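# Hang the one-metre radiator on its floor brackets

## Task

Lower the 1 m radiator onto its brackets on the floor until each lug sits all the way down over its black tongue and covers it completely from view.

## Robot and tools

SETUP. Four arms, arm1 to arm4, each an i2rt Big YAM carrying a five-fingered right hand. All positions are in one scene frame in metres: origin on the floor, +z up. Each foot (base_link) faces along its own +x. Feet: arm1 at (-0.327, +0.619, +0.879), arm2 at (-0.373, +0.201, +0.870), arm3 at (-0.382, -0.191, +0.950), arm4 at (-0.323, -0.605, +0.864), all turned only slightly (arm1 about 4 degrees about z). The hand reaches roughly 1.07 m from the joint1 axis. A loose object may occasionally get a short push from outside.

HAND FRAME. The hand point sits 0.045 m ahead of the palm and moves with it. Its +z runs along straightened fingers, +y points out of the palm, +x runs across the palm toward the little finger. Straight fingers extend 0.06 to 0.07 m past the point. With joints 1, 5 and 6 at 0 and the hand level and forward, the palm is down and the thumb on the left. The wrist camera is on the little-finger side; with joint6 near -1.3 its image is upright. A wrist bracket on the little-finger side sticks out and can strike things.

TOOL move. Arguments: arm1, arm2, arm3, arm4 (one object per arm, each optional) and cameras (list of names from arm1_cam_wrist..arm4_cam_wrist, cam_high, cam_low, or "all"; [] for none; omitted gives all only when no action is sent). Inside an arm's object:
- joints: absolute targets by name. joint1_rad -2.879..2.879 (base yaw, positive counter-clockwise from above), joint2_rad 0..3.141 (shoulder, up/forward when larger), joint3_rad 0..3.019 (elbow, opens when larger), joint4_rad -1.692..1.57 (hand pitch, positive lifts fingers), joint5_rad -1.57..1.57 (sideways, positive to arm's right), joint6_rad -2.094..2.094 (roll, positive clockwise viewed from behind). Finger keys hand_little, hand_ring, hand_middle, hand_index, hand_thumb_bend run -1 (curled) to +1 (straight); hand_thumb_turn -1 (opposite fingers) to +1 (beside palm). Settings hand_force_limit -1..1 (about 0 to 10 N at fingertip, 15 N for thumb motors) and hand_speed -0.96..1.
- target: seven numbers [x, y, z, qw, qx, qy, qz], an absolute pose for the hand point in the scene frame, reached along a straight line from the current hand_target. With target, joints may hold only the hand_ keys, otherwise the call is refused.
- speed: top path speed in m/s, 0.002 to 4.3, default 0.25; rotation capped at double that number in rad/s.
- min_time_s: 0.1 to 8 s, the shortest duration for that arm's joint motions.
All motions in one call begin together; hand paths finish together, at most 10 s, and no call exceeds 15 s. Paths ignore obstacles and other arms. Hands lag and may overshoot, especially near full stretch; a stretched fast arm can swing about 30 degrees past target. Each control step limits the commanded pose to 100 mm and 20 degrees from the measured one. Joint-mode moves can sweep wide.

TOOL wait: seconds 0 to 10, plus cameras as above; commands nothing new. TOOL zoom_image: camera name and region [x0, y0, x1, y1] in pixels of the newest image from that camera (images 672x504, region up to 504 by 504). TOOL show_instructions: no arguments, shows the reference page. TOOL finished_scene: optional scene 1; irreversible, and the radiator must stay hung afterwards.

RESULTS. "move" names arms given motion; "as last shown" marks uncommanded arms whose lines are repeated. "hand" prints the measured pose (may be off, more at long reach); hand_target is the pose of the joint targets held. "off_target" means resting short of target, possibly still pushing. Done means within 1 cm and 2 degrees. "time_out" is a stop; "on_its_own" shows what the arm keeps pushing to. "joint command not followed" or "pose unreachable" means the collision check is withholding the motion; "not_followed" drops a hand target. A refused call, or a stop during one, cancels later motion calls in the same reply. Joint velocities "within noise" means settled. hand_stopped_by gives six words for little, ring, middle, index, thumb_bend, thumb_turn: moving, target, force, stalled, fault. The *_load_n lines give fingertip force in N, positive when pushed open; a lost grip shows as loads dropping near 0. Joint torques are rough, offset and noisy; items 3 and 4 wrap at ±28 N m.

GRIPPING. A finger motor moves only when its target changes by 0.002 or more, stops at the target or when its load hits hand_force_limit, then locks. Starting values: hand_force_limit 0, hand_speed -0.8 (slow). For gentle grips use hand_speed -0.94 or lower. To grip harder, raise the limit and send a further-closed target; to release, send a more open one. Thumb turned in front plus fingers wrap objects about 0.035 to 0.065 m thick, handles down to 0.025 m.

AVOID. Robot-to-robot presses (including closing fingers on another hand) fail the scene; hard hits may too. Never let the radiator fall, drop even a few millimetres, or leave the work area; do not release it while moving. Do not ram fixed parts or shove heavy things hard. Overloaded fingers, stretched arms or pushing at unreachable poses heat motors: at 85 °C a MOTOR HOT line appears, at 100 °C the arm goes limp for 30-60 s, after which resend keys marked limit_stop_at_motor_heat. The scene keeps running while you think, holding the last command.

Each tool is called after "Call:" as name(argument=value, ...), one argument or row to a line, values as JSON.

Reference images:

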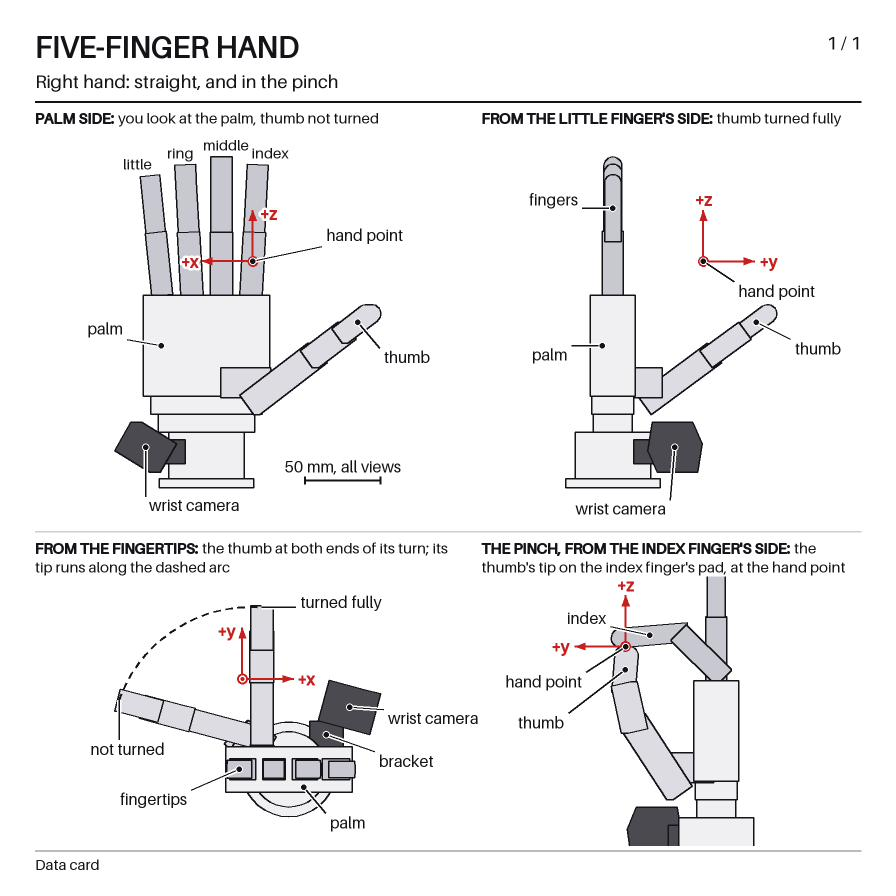

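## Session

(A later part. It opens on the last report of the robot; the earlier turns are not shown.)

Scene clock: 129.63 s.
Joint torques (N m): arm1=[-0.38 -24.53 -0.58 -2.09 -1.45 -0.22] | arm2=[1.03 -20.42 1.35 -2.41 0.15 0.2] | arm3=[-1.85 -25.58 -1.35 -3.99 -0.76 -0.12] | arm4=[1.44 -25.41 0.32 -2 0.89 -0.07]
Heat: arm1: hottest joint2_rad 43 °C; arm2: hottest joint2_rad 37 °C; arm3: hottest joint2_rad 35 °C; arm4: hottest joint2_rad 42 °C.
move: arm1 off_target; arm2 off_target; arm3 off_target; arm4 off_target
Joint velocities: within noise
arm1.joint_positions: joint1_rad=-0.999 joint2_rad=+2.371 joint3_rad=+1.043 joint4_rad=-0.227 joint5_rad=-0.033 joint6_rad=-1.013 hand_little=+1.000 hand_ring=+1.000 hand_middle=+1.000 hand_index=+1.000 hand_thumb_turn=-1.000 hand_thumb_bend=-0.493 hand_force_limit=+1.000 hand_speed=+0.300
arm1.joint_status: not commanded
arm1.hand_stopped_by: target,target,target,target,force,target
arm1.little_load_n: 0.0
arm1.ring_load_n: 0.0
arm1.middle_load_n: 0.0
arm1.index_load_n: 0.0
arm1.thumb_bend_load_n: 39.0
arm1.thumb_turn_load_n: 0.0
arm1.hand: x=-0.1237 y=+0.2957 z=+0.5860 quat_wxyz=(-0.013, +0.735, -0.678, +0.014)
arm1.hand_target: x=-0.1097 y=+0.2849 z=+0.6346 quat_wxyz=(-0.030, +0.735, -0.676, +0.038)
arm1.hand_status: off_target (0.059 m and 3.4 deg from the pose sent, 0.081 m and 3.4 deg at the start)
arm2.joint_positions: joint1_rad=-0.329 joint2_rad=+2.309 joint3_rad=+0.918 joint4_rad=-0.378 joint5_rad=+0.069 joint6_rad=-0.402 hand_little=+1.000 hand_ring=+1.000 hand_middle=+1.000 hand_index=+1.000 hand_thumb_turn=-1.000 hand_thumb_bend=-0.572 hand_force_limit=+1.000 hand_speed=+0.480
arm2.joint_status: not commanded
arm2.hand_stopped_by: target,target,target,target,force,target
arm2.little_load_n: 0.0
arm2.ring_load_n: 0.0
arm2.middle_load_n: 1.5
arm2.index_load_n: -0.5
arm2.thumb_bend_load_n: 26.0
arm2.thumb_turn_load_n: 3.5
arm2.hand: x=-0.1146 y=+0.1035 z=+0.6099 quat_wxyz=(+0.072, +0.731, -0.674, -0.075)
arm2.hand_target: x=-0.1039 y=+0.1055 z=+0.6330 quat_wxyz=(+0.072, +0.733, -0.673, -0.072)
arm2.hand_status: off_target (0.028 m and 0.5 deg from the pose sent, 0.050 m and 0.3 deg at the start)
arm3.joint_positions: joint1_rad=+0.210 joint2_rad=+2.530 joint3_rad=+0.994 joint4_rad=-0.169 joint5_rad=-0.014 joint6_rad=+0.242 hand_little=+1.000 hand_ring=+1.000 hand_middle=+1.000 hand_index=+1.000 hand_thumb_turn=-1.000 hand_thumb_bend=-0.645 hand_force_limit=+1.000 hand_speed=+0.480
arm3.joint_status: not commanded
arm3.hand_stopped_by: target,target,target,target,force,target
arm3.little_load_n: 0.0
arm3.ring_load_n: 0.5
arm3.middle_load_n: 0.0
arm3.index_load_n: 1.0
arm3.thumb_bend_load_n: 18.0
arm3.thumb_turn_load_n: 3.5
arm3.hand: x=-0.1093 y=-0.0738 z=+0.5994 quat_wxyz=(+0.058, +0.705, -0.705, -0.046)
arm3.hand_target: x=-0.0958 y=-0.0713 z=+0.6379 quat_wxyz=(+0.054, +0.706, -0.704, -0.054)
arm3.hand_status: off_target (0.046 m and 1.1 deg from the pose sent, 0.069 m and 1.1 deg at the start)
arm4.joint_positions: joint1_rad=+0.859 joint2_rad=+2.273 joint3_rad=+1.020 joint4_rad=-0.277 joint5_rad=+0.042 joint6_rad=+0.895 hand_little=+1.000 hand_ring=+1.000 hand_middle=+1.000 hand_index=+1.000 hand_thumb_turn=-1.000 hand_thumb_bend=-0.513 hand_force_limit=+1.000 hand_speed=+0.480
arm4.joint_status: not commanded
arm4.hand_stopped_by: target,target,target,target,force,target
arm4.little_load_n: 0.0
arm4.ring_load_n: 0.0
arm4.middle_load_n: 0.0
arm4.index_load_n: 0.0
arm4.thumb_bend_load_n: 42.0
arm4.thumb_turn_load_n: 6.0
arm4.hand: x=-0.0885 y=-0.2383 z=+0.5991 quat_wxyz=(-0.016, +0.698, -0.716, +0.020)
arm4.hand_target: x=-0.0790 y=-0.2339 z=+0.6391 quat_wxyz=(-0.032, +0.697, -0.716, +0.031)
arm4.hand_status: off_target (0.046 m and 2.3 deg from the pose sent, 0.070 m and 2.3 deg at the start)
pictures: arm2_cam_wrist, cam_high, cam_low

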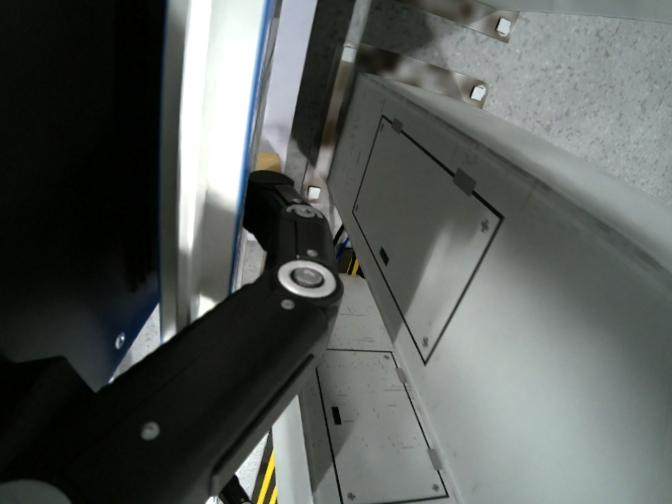

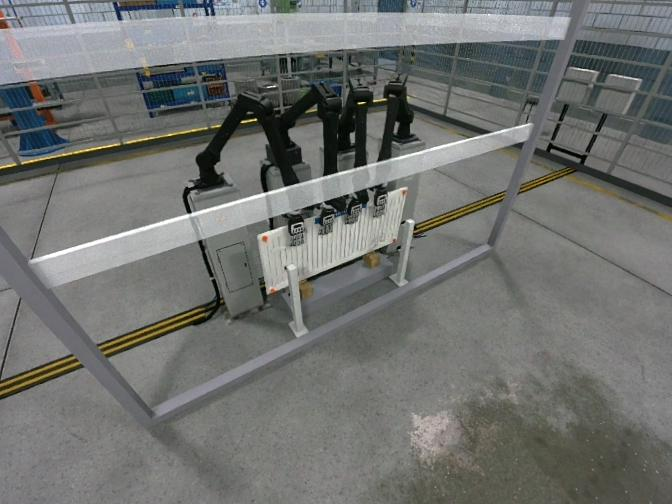

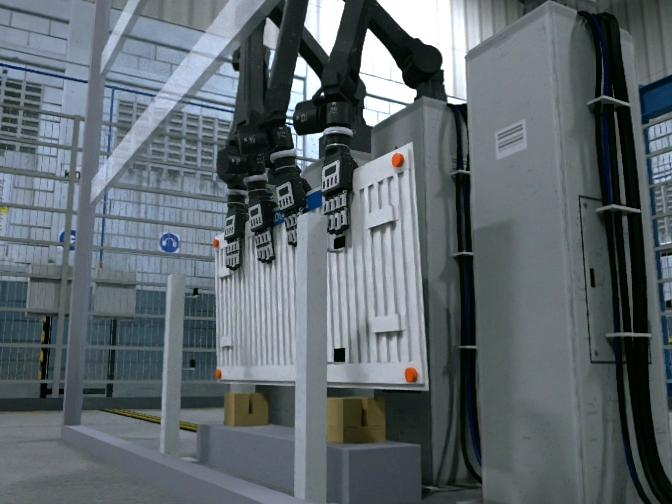

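Call:
move(
  arm1={"target": [-0.058, 0.284, 0.638, -0.031, 0.735, -0.676, 0.038], "speed": 0.04},
  arm2={"target": [-0.053, 0.1055, 0.635, 0.072, 0.733, -0.673, -0.072], "speed": 0.04},
  arm3={"target": [-0.044, -0.0712, 0.641, 0.055, 0.706, -0.703, -0.055], "speed": 0.04},
  arm4={"target": [-0.028, -0.2337, 0.642, -0.032, 0.697, -0.716, 0.032], "speed": 0.04},
  cameras=["all"],
)

Call:
zoom_image(
  camera="cam_low",
  region=[150, 170, 450, 470],
)

Call:
zoom_image(
  camera="cam_high",
  region=[250, 180, 420, 330],
)

Scene clock: 132.13 s.
Joint torques (N m): arm1=[1.73 -23.24 1.66 -1.89 -1.29 0.01] | arm2=[0.79 -20.25 4.82 -2.19 -0.05 0.2] | arm3=[-2.43 -24.41 2.15 -3.96 -0.66 -0.18] | arm4=[0.38 -23.71 2.77 -1.92 0.79 -0.22]
Heat: arm1: hottest joint2_rad 44 °C; arm2: hottest joint2_rad 37 °C; arm3: hottest joint2_rad 36 °C; arm4: hottest joint2_rad 42 °C.
move: arm1 off_target; arm2 off_target; arm3 off_target; arm4 off_target
Joint velocities: within noise
arm1.joint_positions: joint1_rad=-0.934 joint2_rad=+2.378 joint3_rad=+1.116 joint4_rad=-0.289 joint5_rad=-0.035 joint6_rad=-0.947 hand_little=+1.000 hand_ring=+1.000 hand_middle=+1.000 hand_index=+1.000 hand_thumb_turn=-1.000 hand_thumb_bend=-0.482 hand_force_limit=+1.000 hand_speed=+0.300
arm1.joint_status: not commanded
arm1.hand_stopped_by: target,target,target,target,force,target
arm1.little_load_n: 0.0
arm1.ring_load_n: 0.0
arm1.middle_load_n: 0.0
arm1.index_load_n: 0.0
arm1.thumb_bend_load_n: 39.0
arm1.thumb_turn_load_n: 0.5
arm1.hand: x=-0.0839 y=+0.2933 z=+0.5907 quat_wxyz=(-0.015, +0.735, -0.678, +0.015)
arm1.hand_target: x=-0.0595 y=+0.2846 z=+0.6336 quat_wxyz=(-0.031, +0.735, -0.676, +0.038)
arm1.hand_status: off_target (0.055 m and 3.2 deg from the pose sent, 0.085 m and 3.4 deg at the start)
arm2.joint_positions: joint1_rad=-0.294 joint2_rad=+2.325 joint3_rad=+1.031 joint4_rad=-0.488 joint5_rad=+0.067 joint6_rad=-0.368 hand_little=+1.000 hand_ring=+1.000 hand_middle=+1.000 hand_index=+1.000 hand_thumb_turn=-1.000 hand_thumb_bend=-0.572 hand_force_limit=+1.000 hand_speed=+0.480
arm2.joint_status: not commanded
arm2.hand_stopped_by: target,target,target,target,force,target
arm2.little_load_n: 0.0
arm2.ring_load_n: 0.0
arm2.middle_load_n: 1.0
arm2.index_load_n: 0.5
arm2.thumb_bend_load_n: 26.5
arm2.thumb_turn_load_n: 4.0
arm2.hand: x=-0.0755 y=+0.1049 z=+0.6148 quat_wxyz=(+0.077, +0.731, -0.673, -0.080)
arm2.hand_target: x=-0.0537 y=+0.1056 z=+0.6343 quat_wxyz=(+0.072, +0.733, -0.673, -0.071)
arm2.hand_status: off_target (0.030 m and 1.0 deg from the pose sent, 0.066 m and 0.4 deg at the start)
arm3.joint_positions: joint1_rad=+0.191 joint2_rad=+2.527 joint3_rad=+1.105 joint4_rad=-0.288 joint5_rad=-0.012 joint6_rad=+0.222 hand_little=+1.000 hand_ring=+1.000 hand_middle=+1.000 hand_index=+1.000 hand_thumb_turn=-1.000 hand_thumb_bend=-0.645 hand_force_limit=+1.000 hand_speed=+0.480
arm3.joint_status: not commanded
arm3.hand_stopped_by: target,target,target,target,force,target
arm3.little_load_n: 0.0
arm3.ring_load_n: 0.0
arm3.middle_load_n: 0.0
arm3.index_load_n: 1.0
arm3.thumb_bend_load_n: 18.0
arm3.thumb_turn_load_n: 3.5
arm3.hand: x=-0.0668 y=-0.0715 z=+0.6044 quat_wxyz=(+0.059, +0.706, -0.704, -0.047)
arm3.hand_target: x=-0.0453 y=-0.0713 z=+0.6382 quat_wxyz=(+0.054, +0.706, -0.704, -0.054)
arm3.hand_status: off_target (0.043 m and 1.0 deg from the pose sent, 0.077 m and 1.1 deg at the start)
arm4.joint_positions: joint1_rad=+0.795 joint2_rad=+2.282 joint3_rad=+1.104 joint4_rad=-0.340 joint5_rad=+0.040 joint6_rad=+0.829 hand_little=+1.000 hand_ring=+1.000 hand_middle=+1.000 hand_index=+1.000 hand_thumb_turn=-1.000 hand_thumb_bend=-0.500 hand_force_limit=+1.000 hand_speed=+0.480
arm4.joint_status: not commanded
arm4.hand_stopped_by: target,target,target,target,force,target
arm4.little_load_n: 0.0
arm4.ring_load_n: 0.0
arm4.middle_load_n: 0.0
arm4.index_load_n: 0.0
arm4.thumb_bend_load_n: 41.0
arm4.thumb_turn_load_n: 5.5
arm4.hand: x=-0.0456 y=-0.2350 z=+0.6055 quat_wxyz=(-0.020, +0.698, -0.716, +0.021)
arm4.hand_target: x=-0.0288 y=-0.2337 z=+0.6393 quat_wxyz=(-0.032, +0.697, -0.716, +0.032)
arm4.hand_status: off_target (0.041 m and 1.9 deg from the pose sent, 0.074 m and 2.3 deg at the start)
pictures: arm1_cam_wrist, arm2_cam_wrist, arm3_cam_wrist, arm4_cam_wrist, cam_high, cam_low

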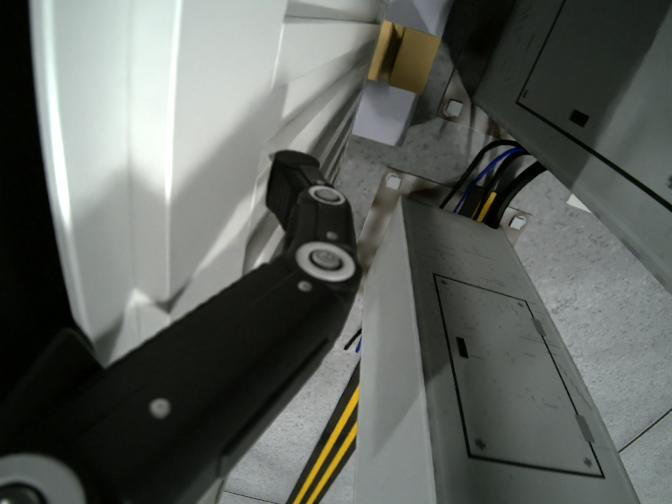

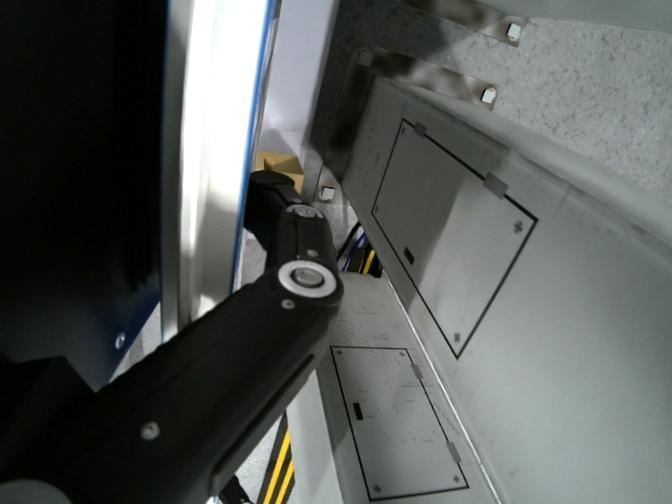

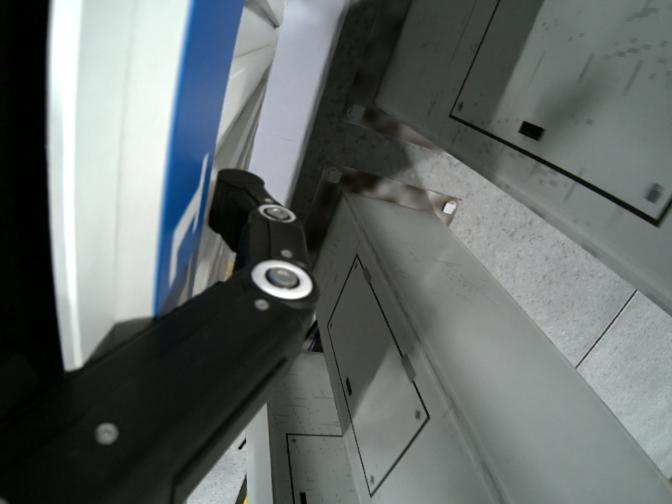

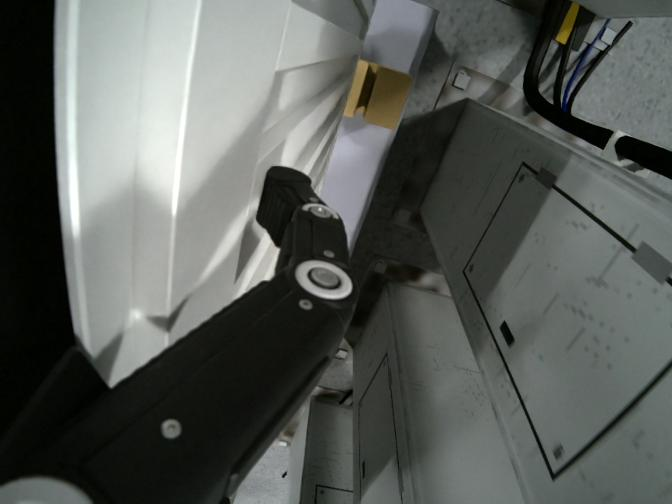

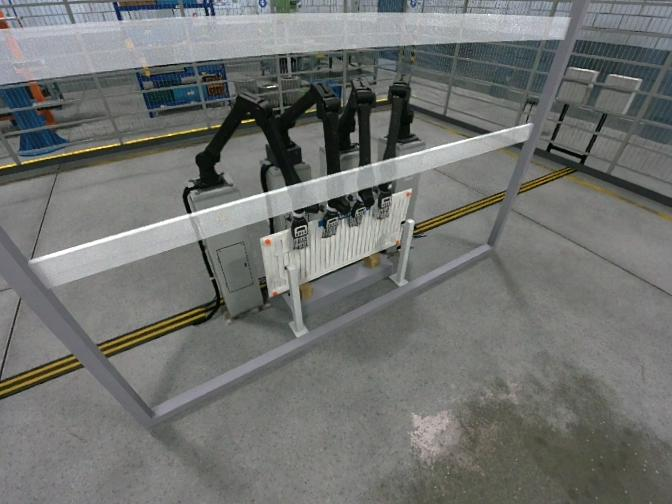

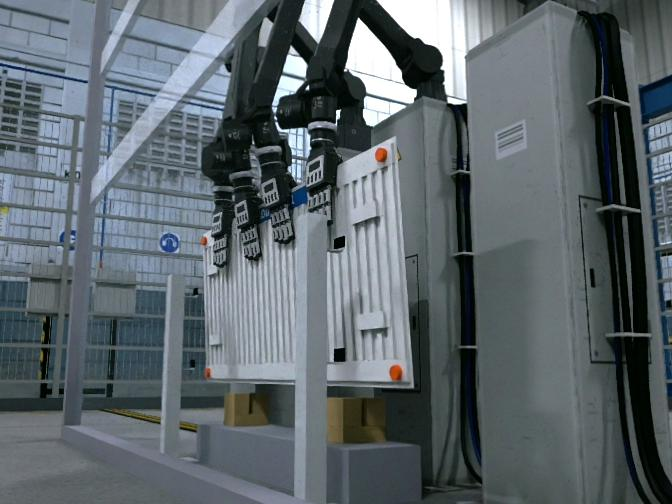

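Scaled by 1.680 from the camera's image (finer frame: 960x720).

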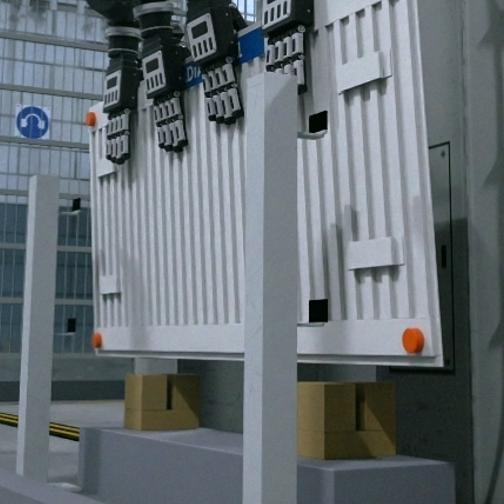

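Scaled by 2.965 from the camera's image (finer frame: 960x720).

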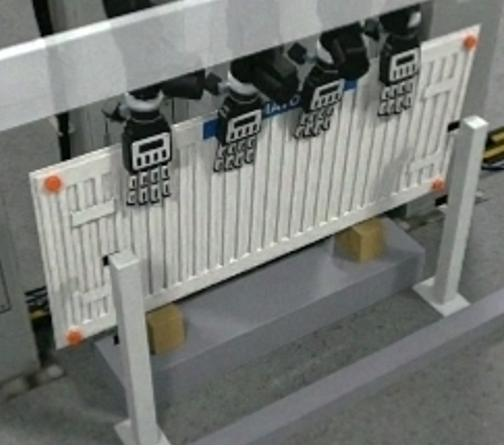

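Call:
zoom_image(
  camera="cam_low",
  region=[310, 190, 400, 280],
)

Call:
zoom_image(
  camera="cam_low",
  region=[310, 290, 400, 380],
)

Call:
zoom_image(
  camera="cam_low",
  region=[160, 240, 260, 380],
)

Call:
zoom_image(
  camera="cam_high",
  region=[255, 220, 325, 300],
)

Call:
zoom_image(
  camera="cam_high",
  region=[370, 180, 440, 260],
)

Scaled by 5.600 from the camera's image (finer frame: 960x720).

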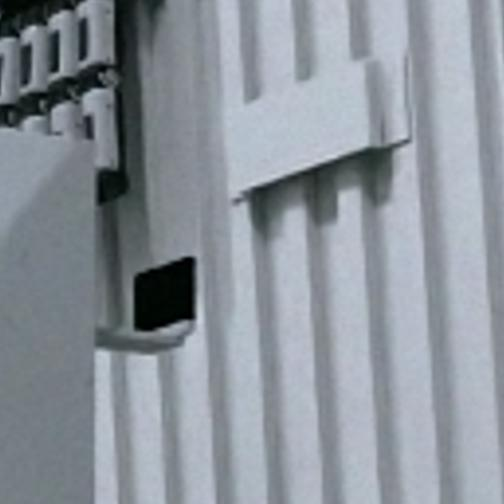

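Scaled by 5.600 from the camera's image (finer frame: 960x720).

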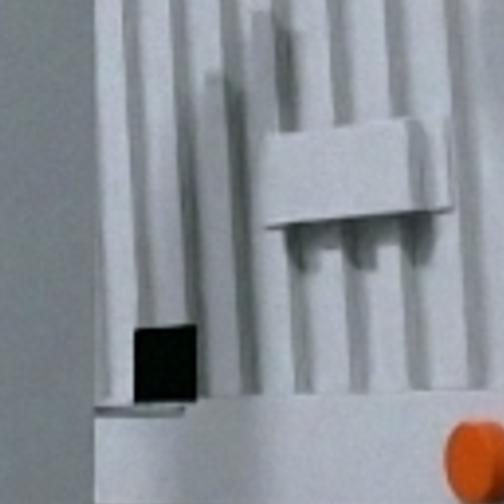

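Scaled by 3.600 from the camera's image (finer frame: 960x720).

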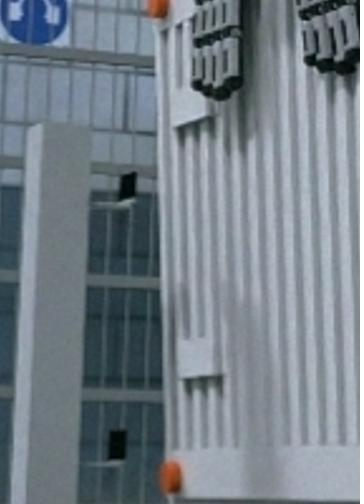

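Scaled by 6.300 from the camera's image (finer frame: 960x720).

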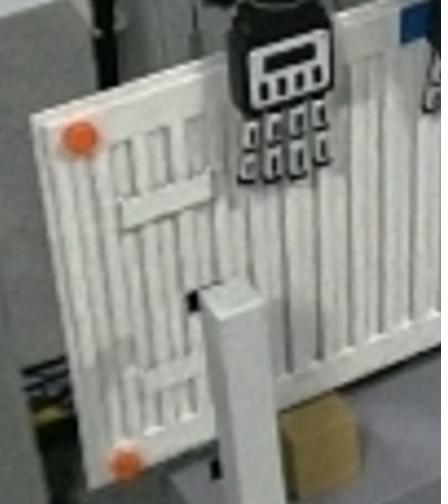

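Scaled by 6.300 from the camera's image (finer frame: 960x720).

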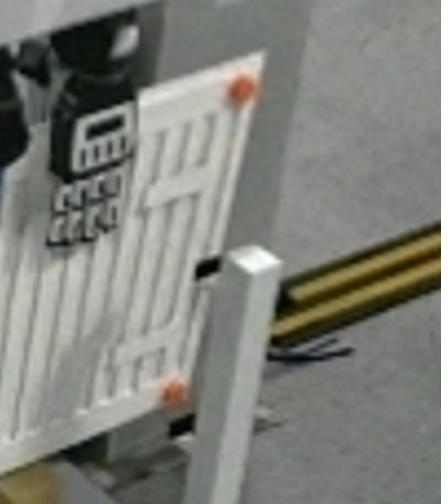

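Call:
move(
  arm1={"target": [-0.028, 0.284, 0.637, -0.031, 0.735, -0.676, 0.038], "speed": 0.04},
  arm2={"target": [-0.023, 0.1055, 0.635, 0.072, 0.733, -0.673, -0.072], "speed": 0.04},
  arm3={"target": [-0.014, -0.0712, 0.639, 0.055, 0.706, -0.703, -0.055], "speed": 0.04},
  arm4={"target": [0.002, -0.2337, 0.639, -0.032, 0.697, -0.716, 0.032], "speed": 0.04},
  cameras=["all"],
)

Call:
zoom_image(
  camera="cam_low",
  region=[150, 170, 450, 470],
)

Call:
zoom_image(
  camera="cam_high",
  region=[250, 180, 420, 330],
)

Scene clock: 137.13 s.
Joint torques (N m): arm1=[1.44 -24 2.21 -1.84 -1.31 0.01] | arm2=[0.67 -21.01 5.6 -2.41 -0.13 0.18] | arm3=[-2.49 -25.05 3.43 -4.05 -0.67 -0.2] | arm4=[0.09 -24.76 3.52 -1.76 0.78 -0.25]
Heat: arm1: hottest joint2_rad 44 °C; arm2: hottest joint2_rad 37 °C; arm3: hottest joint2_rad 36 °C; arm4: hottest joint2_rad 43 °C.
move: arm1 off_target; arm2 off_target; arm3 off_target; arm4 off_target
Joint velocities: within noise
arm1.joint_positions: joint1_rad=-0.891 joint2_rad=+2.404 joint3_rad=+1.176 joint4_rad=-0.327 joint5_rad=-0.031 joint6_rad=-0.903 hand_little=+1.000 hand_ring=+1.000 hand_middle=+1.000 hand_index=+1.000 hand_thumb_turn=-1.000 hand_thumb_bend=-0.482 hand_force_limit=+1.000 hand_speed=+0.300
arm1.joint_status: not commanded
arm1.hand_stopped_by: target,target,target,target,force,target
arm1.little_load_n: 0.0
arm1.ring_load_n: 0.0
arm1.middle_load_n: 0.0
arm1.index_load_n: 0.0
arm1.thumb_bend_load_n: 38.0
arm1.thumb_turn_load_n: 0.0
arm1.hand: x=-0.0583 y=+0.2944 z=+0.5867 quat_wxyz=(-0.014, +0.734, -0.679, +0.012)
arm1.hand_target: x=-0.0298 y=+0.2847 z=+0.6325 quat_wxyz=(-0.031, +0.735, -0.676, +0.038)
arm1.hand_status: off_target (0.060 m and 3.6 deg from the pose sent, 0.073 m and 3.2 deg at the start)
arm2.joint_positions: joint1_rad=-0.275 joint2_rad=+2.358 joint3_rad=+1.117 joint4_rad=-0.549 joint5_rad=+0.064 joint6_rad=-0.350 hand_little=+1.000 hand_ring=+1.000 hand_middle=+1.000 hand_index=+1.000 hand_thumb_turn=-1.000 hand_thumb_bend=-0.572 hand_force_limit=+1.000 hand_speed=+0.480
arm2.joint_status: not commanded
arm2.hand_stopped_by: target,target,target,target,force,target
arm2.little_load_n: 0.0
arm2.ring_load_n: 0.0
arm2.middle_load_n: 1.0
arm2.index_load_n: 0.0
arm2.thumb_bend_load_n: 27.5
arm2.thumb_turn_load_n: 4.0
arm2.hand: x=-0.0493 y=+0.1056 z=+0.6112 quat_wxyz=(+0.079, +0.731, -0.672, -0.082)
arm2.hand_target: x=-0.0240 y=+0.1057 z=+0.6343 quat_wxyz=(+0.071, +0.733, -0.673, -0.072)
arm2.hand_status: off_target (0.036 m and 1.4 deg from the pose sent, 0.056 m and 1.1 deg at the start)
arm3.joint_positions: joint1_rad=+0.179 joint2_rad=+2.547 joint3_rad=+1.187 joint4_rad=-0.351 joint5_rad=-0.010 joint6_rad=+0.210 hand_little=+1.000 hand_ring=+1.000 hand_middle=+1.000 hand_index=+1.000 hand_thumb_turn=-1.000 hand_thumb_bend=-0.645 hand_force_limit=+1.000 hand_speed=+0.480
arm3.joint_status: not commanded
arm3.hand_stopped_by: target,target,target,target,force,target
arm3.little_load_n: 0.0
arm3.ring_load_n: 0.0
arm3.middle_load_n: 0.0
arm3.index_load_n: 1.0
arm3.thumb_bend_load_n: 18.0
arm3.thumb_turn_load_n: 3.0
arm3.hand: x=-0.0398 y=-0.0709 z=+0.6013 quat_wxyz=(+0.060, +0.706, -0.704, -0.048)
arm3.hand_target: x=-0.0151 y=-0.0714 z=+0.6366 quat_wxyz=(+0.054, +0.706, -0.704, -0.054)
arm3.hand_status: off_target (0.046 m and 1.0 deg from the pose sent, 0.063 m and 1.0 deg at the start)
arm4.joint_positions: joint1_rad=+0.754 joint2_rad=+2.312 joint3_rad=+1.170 joint4_rad=-0.377 joint5_rad=+0.036 joint6_rad=+0.787 hand_little=+1.000 hand_ring=+1.000 hand_middle=+1.000 hand_index=+1.000 hand_thumb_turn=-1.000 hand_thumb_bend=-0.500 hand_force_limit=+1.000 hand_speed=+0.480
arm4.joint_status: not commanded
arm4.hand_stopped_by: target,target,target,target,force,target
arm4.little_load_n: 0.0
arm4.ring_load_n: 0.0
arm4.middle_load_n: 0.0
arm4.index_load_n: 0.0
arm4.thumb_bend_load_n: 40.5
arm4.thumb_turn_load_n: 5.5
arm4.hand: x=-0.0186 y=-0.2352 z=+0.6019 quat_wxyz=(-0.018, +0.699, -0.715, +0.020)
arm4.hand_target: x=+0.0013 y=-0.2337 z=+0.6365 quat_wxyz=(-0.032, +0.697, -0.716, +0.032)
arm4.hand_status: off_target (0.042 m and 2.1 deg from the pose sent, 0.058 m and 1.9 deg at the start)
pictures: arm1_cam_wrist, arm2_cam_wrist, arm3_cam_wrist, arm4_cam_wrist, cam_high, cam_low

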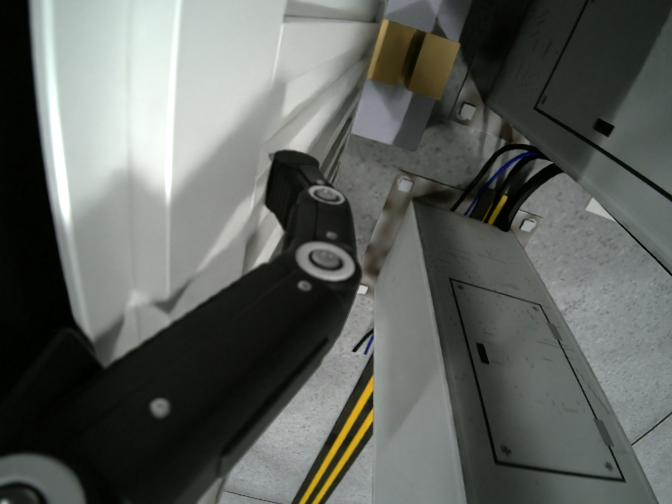

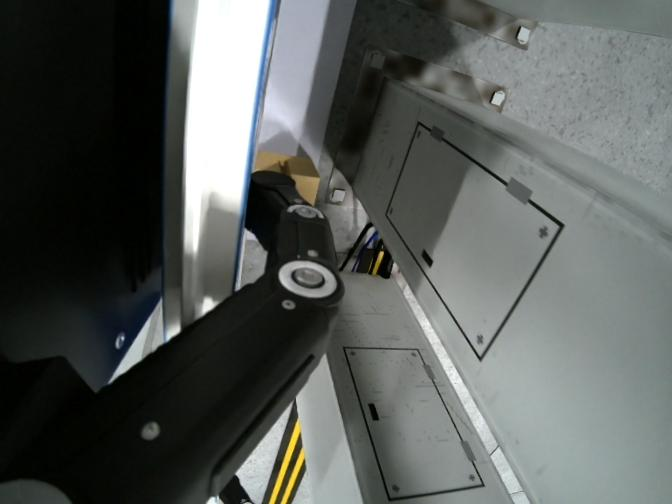

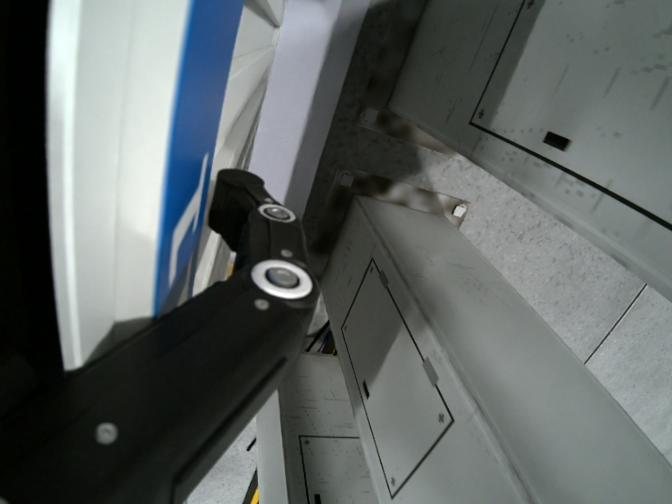

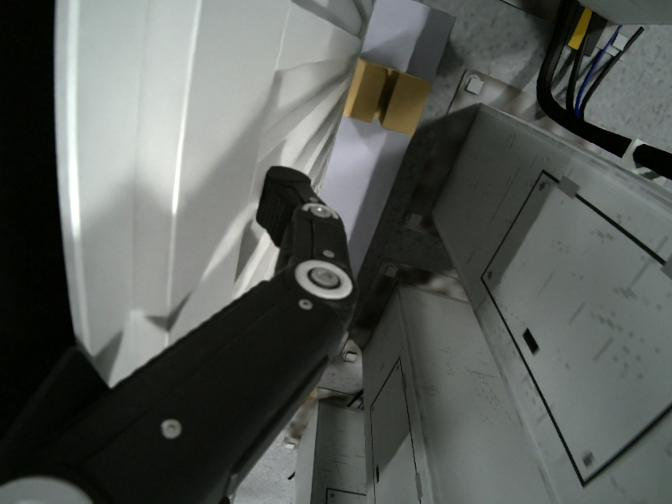

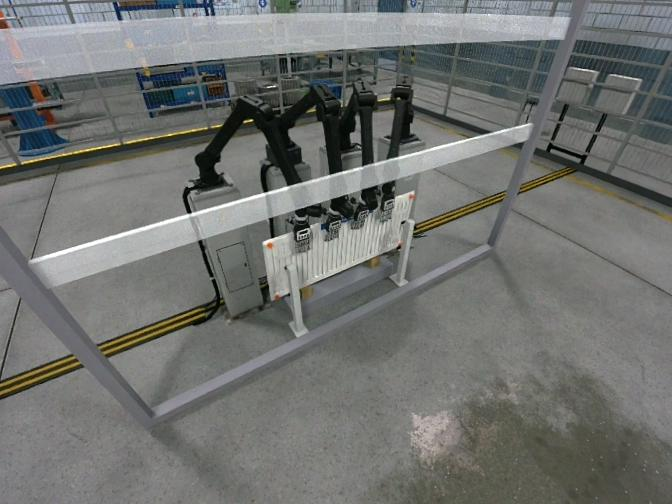

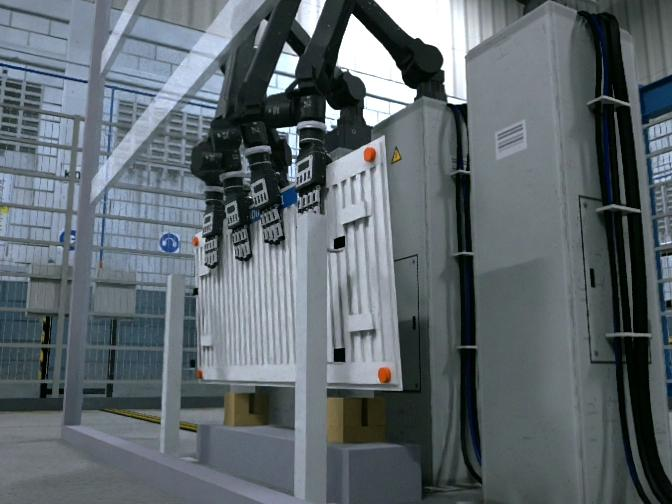

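Scaled by 1.680 from the camera's image (finer frame: 960x720).

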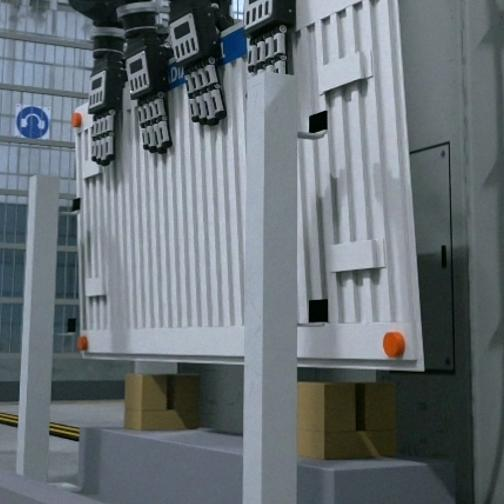

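Scaled by 2.965 from the camera's image (finer frame: 960x720).

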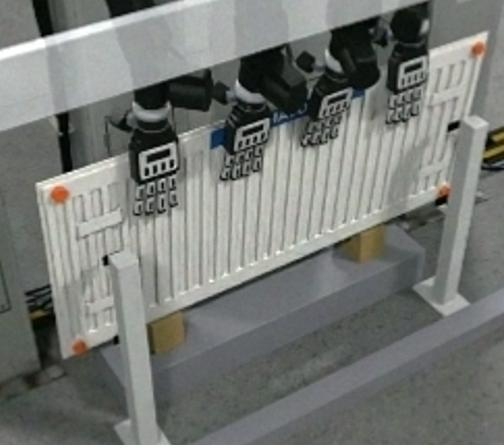

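Call:
move(
  arm1={"target": [-0.028, 0.284, 0.639, -0.047, 0.734, -0.675, 0.054], "speed": 0.03},
  arm2={"target": [-0.023, 0.1055, 0.636, 0.056, 0.734, -0.674, -0.056], "speed": 0.03},
  arm3={"target": [-0.014, -0.0712, 0.641, 0.039, 0.707, -0.704, -0.039], "speed": 0.03},
  arm4={"target": [0.002, -0.2337, 0.641, -0.048, 0.696, -0.715, 0.048], "speed": 0.03},
  cameras=["all"],
)

Call:
zoom_image(
  camera="cam_low",
  region=[150, 170, 450, 470],
)

Scene clock: 140.73 s.
Joint torques (N m): arm1=[0.44 -25.05 0.62 -1.16 -1.78 -0.07] | arm2=[0.56 -23.12 3.07 -1.11 -0.33 0.1] | arm3=[-2.14 -26.87 0.75 -2.71 -0.41 -0.16] | arm4=[0.97 -25.99 1.89 -0.99 1.22 -0.15]
Heat: arm1: hottest joint2_rad 45 °C; arm2: hottest joint2_rad 37 °C; arm3: hottest joint2_rad 36 °C; arm4: hottest joint2_rad 43 °C.
move: arm1 off_target; arm2 off_target; arm3 off_target; arm4 off_target
Joint velocities: within noise
arm1.joint_positions: joint1_rad=-0.892 joint2_rad=+2.405 joint3_rad=+1.169 joint4_rad=-0.307 joint5_rad=-0.052 joint6_rad=-0.907 hand_little=+1.000 hand_ring=+1.000 hand_middle=+1.000 hand_index=+1.000 hand_thumb_turn=-1.000 hand_thumb_bend=-0.482 hand_force_limit=+1.000 hand_speed=+0.300
arm1.joint_status: not commanded
arm1.hand_stopped_by: target,target,target,target,force,target
arm1.little_load_n: 0.0
arm1.ring_load_n: 0.0
arm1.middle_load_n: 0.0
arm1.index_load_n: 0.0
arm1.thumb_bend_load_n: 39.5
arm1.thumb_turn_load_n: 0.0
arm1.hand: x=-0.0556 y=+0.2958 z=+0.5844 quat_wxyz=(-0.023, +0.735, -0.677, +0.019)
arm1.hand_target: x=-0.0299 y=+0.2846 z=+0.6335 quat_wxyz=(-0.046, +0.735, -0.675, +0.054)
arm1.hand_status: off_target (0.062 m and 4.8 deg from the pose sent, 0.061 m and 6.1 deg at the start)
arm2.joint_positions: joint1_rad=-0.275 joint2_rad=+2.357 joint3_rad=+1.107 joint4_rad=-0.523 joint5_rad=+0.058 joint6_rad=-0.350 hand_little=+1.000 hand_ring=+1.000 hand_middle=+1.000 hand_index=+1.000 hand_thumb_turn=-1.000 hand_thumb_bend=-0.572 hand_force_limit=+1.000 hand_speed=+0.480
arm2.joint_status: not commanded
arm2.hand_stopped_by: target,target,target,target,force,target
arm2.little_load_n: 0.0
arm2.ring_load_n: 0.0
arm2.middle_load_n: 1.0
arm2.index_load_n: 0.0
arm2.thumb_bend_load_n: 27.5
arm2.thumb_turn_load_n: 4.0
arm2.hand: x=-0.0483 y=+0.1064 z=+0.6084 quat_wxyz=(+0.072, +0.732, -0.673, -0.076)
arm2.hand_target: x=-0.0242 y=+0.1057 z=+0.6345 quat_wxyz=(+0.056, +0.734, -0.674, -0.056)
arm2.hand_status: off_target (0.037 m and 3.0 deg from the pose sent, 0.036 m and 4.0 deg at the start)
arm3.joint_positions: joint1_rad=+0.179 joint2_rad=+2.548 joint3_rad=+1.178 joint4_rad=-0.323 joint5_rad=-0.008 joint6_rad=+0.211 hand_little=+1.000 hand_ring=+1.000 hand_middle=+1.000 hand_index=+1.000 hand_thumb_turn=-1.000 hand_thumb_bend=-0.645 hand_force_limit=+1.000 hand_speed=+0.480
arm3.joint_status: not commanded
arm3.hand_stopped_by: target,target,target,target,force,target
arm3.little_load_n: 0.0
arm3.ring_load_n: 0.0
arm3.middle_load_n: 0.0
arm3.index_load_n: 1.0
arm3.thumb_bend_load_n: 18.0
arm3.thumb_turn_load_n: 3.0
arm3.hand: x=-0.0388 y=-0.0711 z=+0.5985 quat_wxyz=(+0.053, +0.706, -0.705, -0.042)
arm3.hand_target: x=-0.0156 y=-0.0712 z=+0.6372 quat_wxyz=(+0.039, +0.707, -0.705, -0.039)
arm3.hand_status: off_target (0.049 m and 1.6 deg from the pose sent, 0.047 m and 2.6 deg at the start)
arm4.joint_positions: joint1_rad=+0.759 joint2_rad=+2.313 joint3_rad=+1.160 joint4_rad=-0.350 joint5_rad=+0.055 joint6_rad=+0.790 hand_little=+1.000 hand_ring=+1.000 hand_middle=+1.000 hand_index=+1.000 hand_thumb_turn=-1.000 hand_thumb_bend=-0.500 hand_force_limit=+1.000 hand_speed=+0.480
arm4.joint_status: not commanded
arm4.hand_stopped_by: target,target,target,target,force,target
arm4.little_load_n: 0.0
arm4.ring_load_n: 0.0
arm4.middle_load_n: 0.0
arm4.index_load_n: 0.0
arm4.thumb_bend_load_n: 42.0
arm4.thumb_turn_load_n: 6.0
arm4.hand: x=-0.0167 y=-0.2355 z=+0.5991 quat_wxyz=(-0.027, +0.699, -0.714, +0.029)
arm4.hand_target: x=+0.0011 y=-0.2336 z=+0.6377 quat_wxyz=(-0.048, +0.696, -0.715, +0.048)
arm4.hand_status: off_target (0.046 m and 3.3 deg from the pose sent, 0.044 m and 4.7 deg at the start)
pictures: arm1_cam_wrist, arm2_cam_wrist, arm3_cam_wrist, arm4_cam_wrist, cam_high, cam_low

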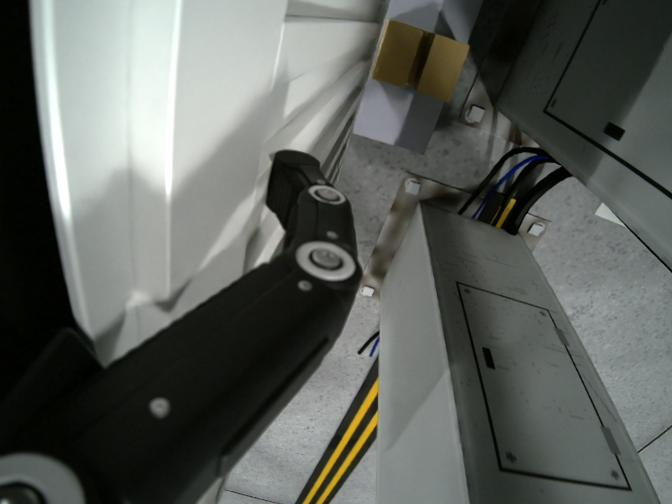

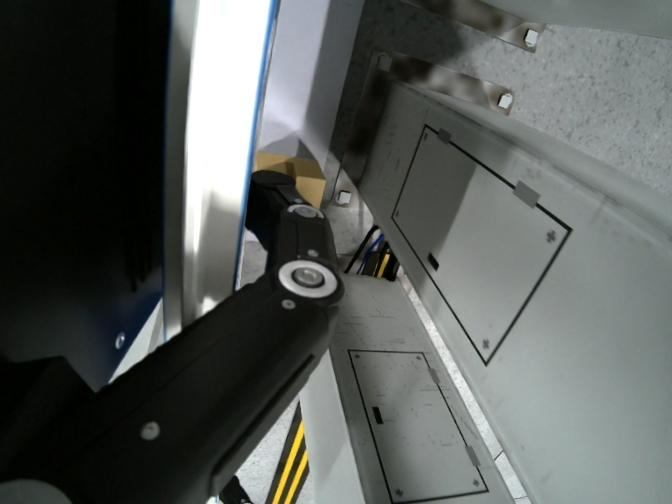

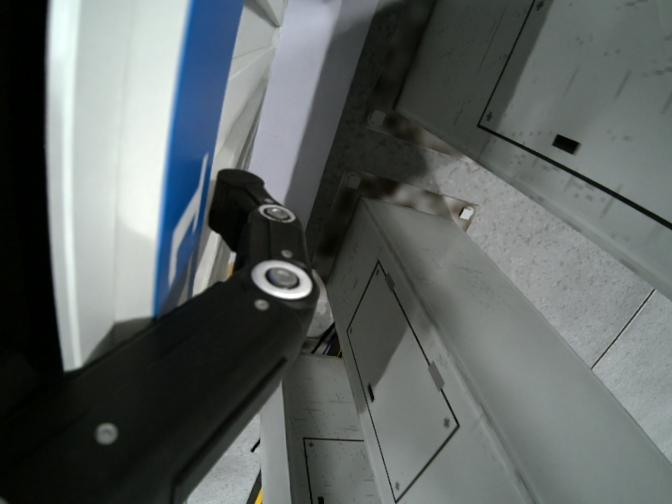

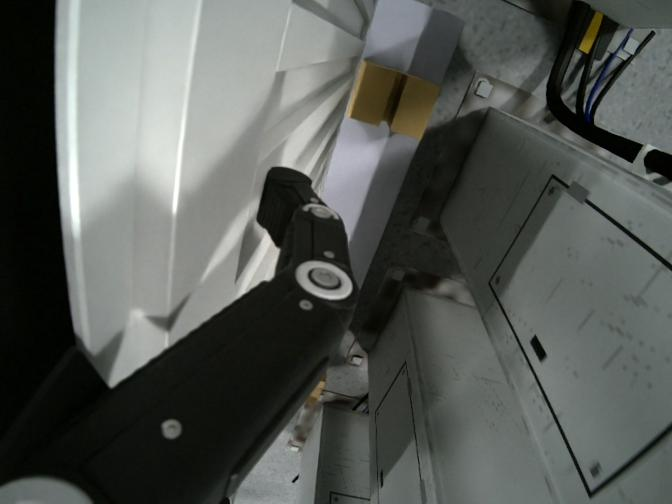

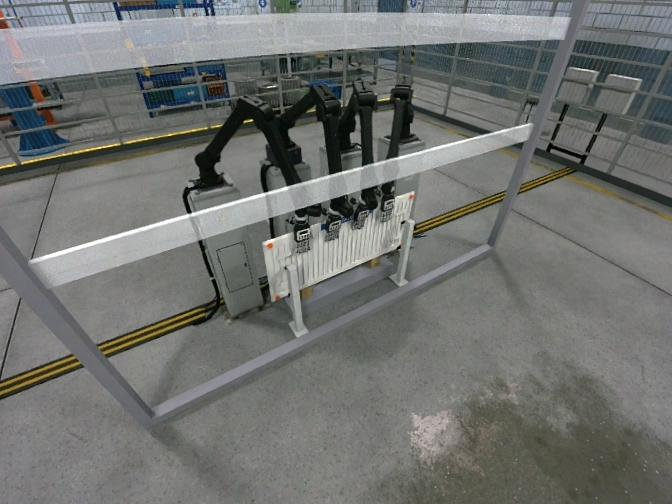

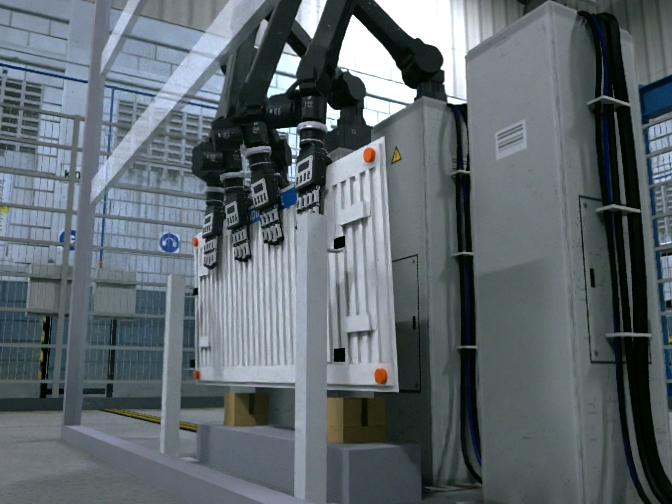

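Scaled by 1.680 from the camera's image (finer frame: 960x720).

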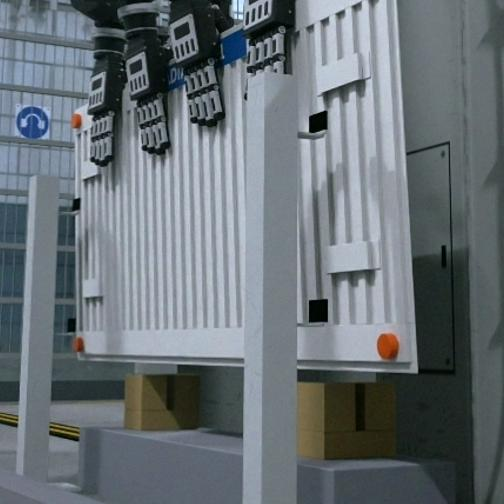

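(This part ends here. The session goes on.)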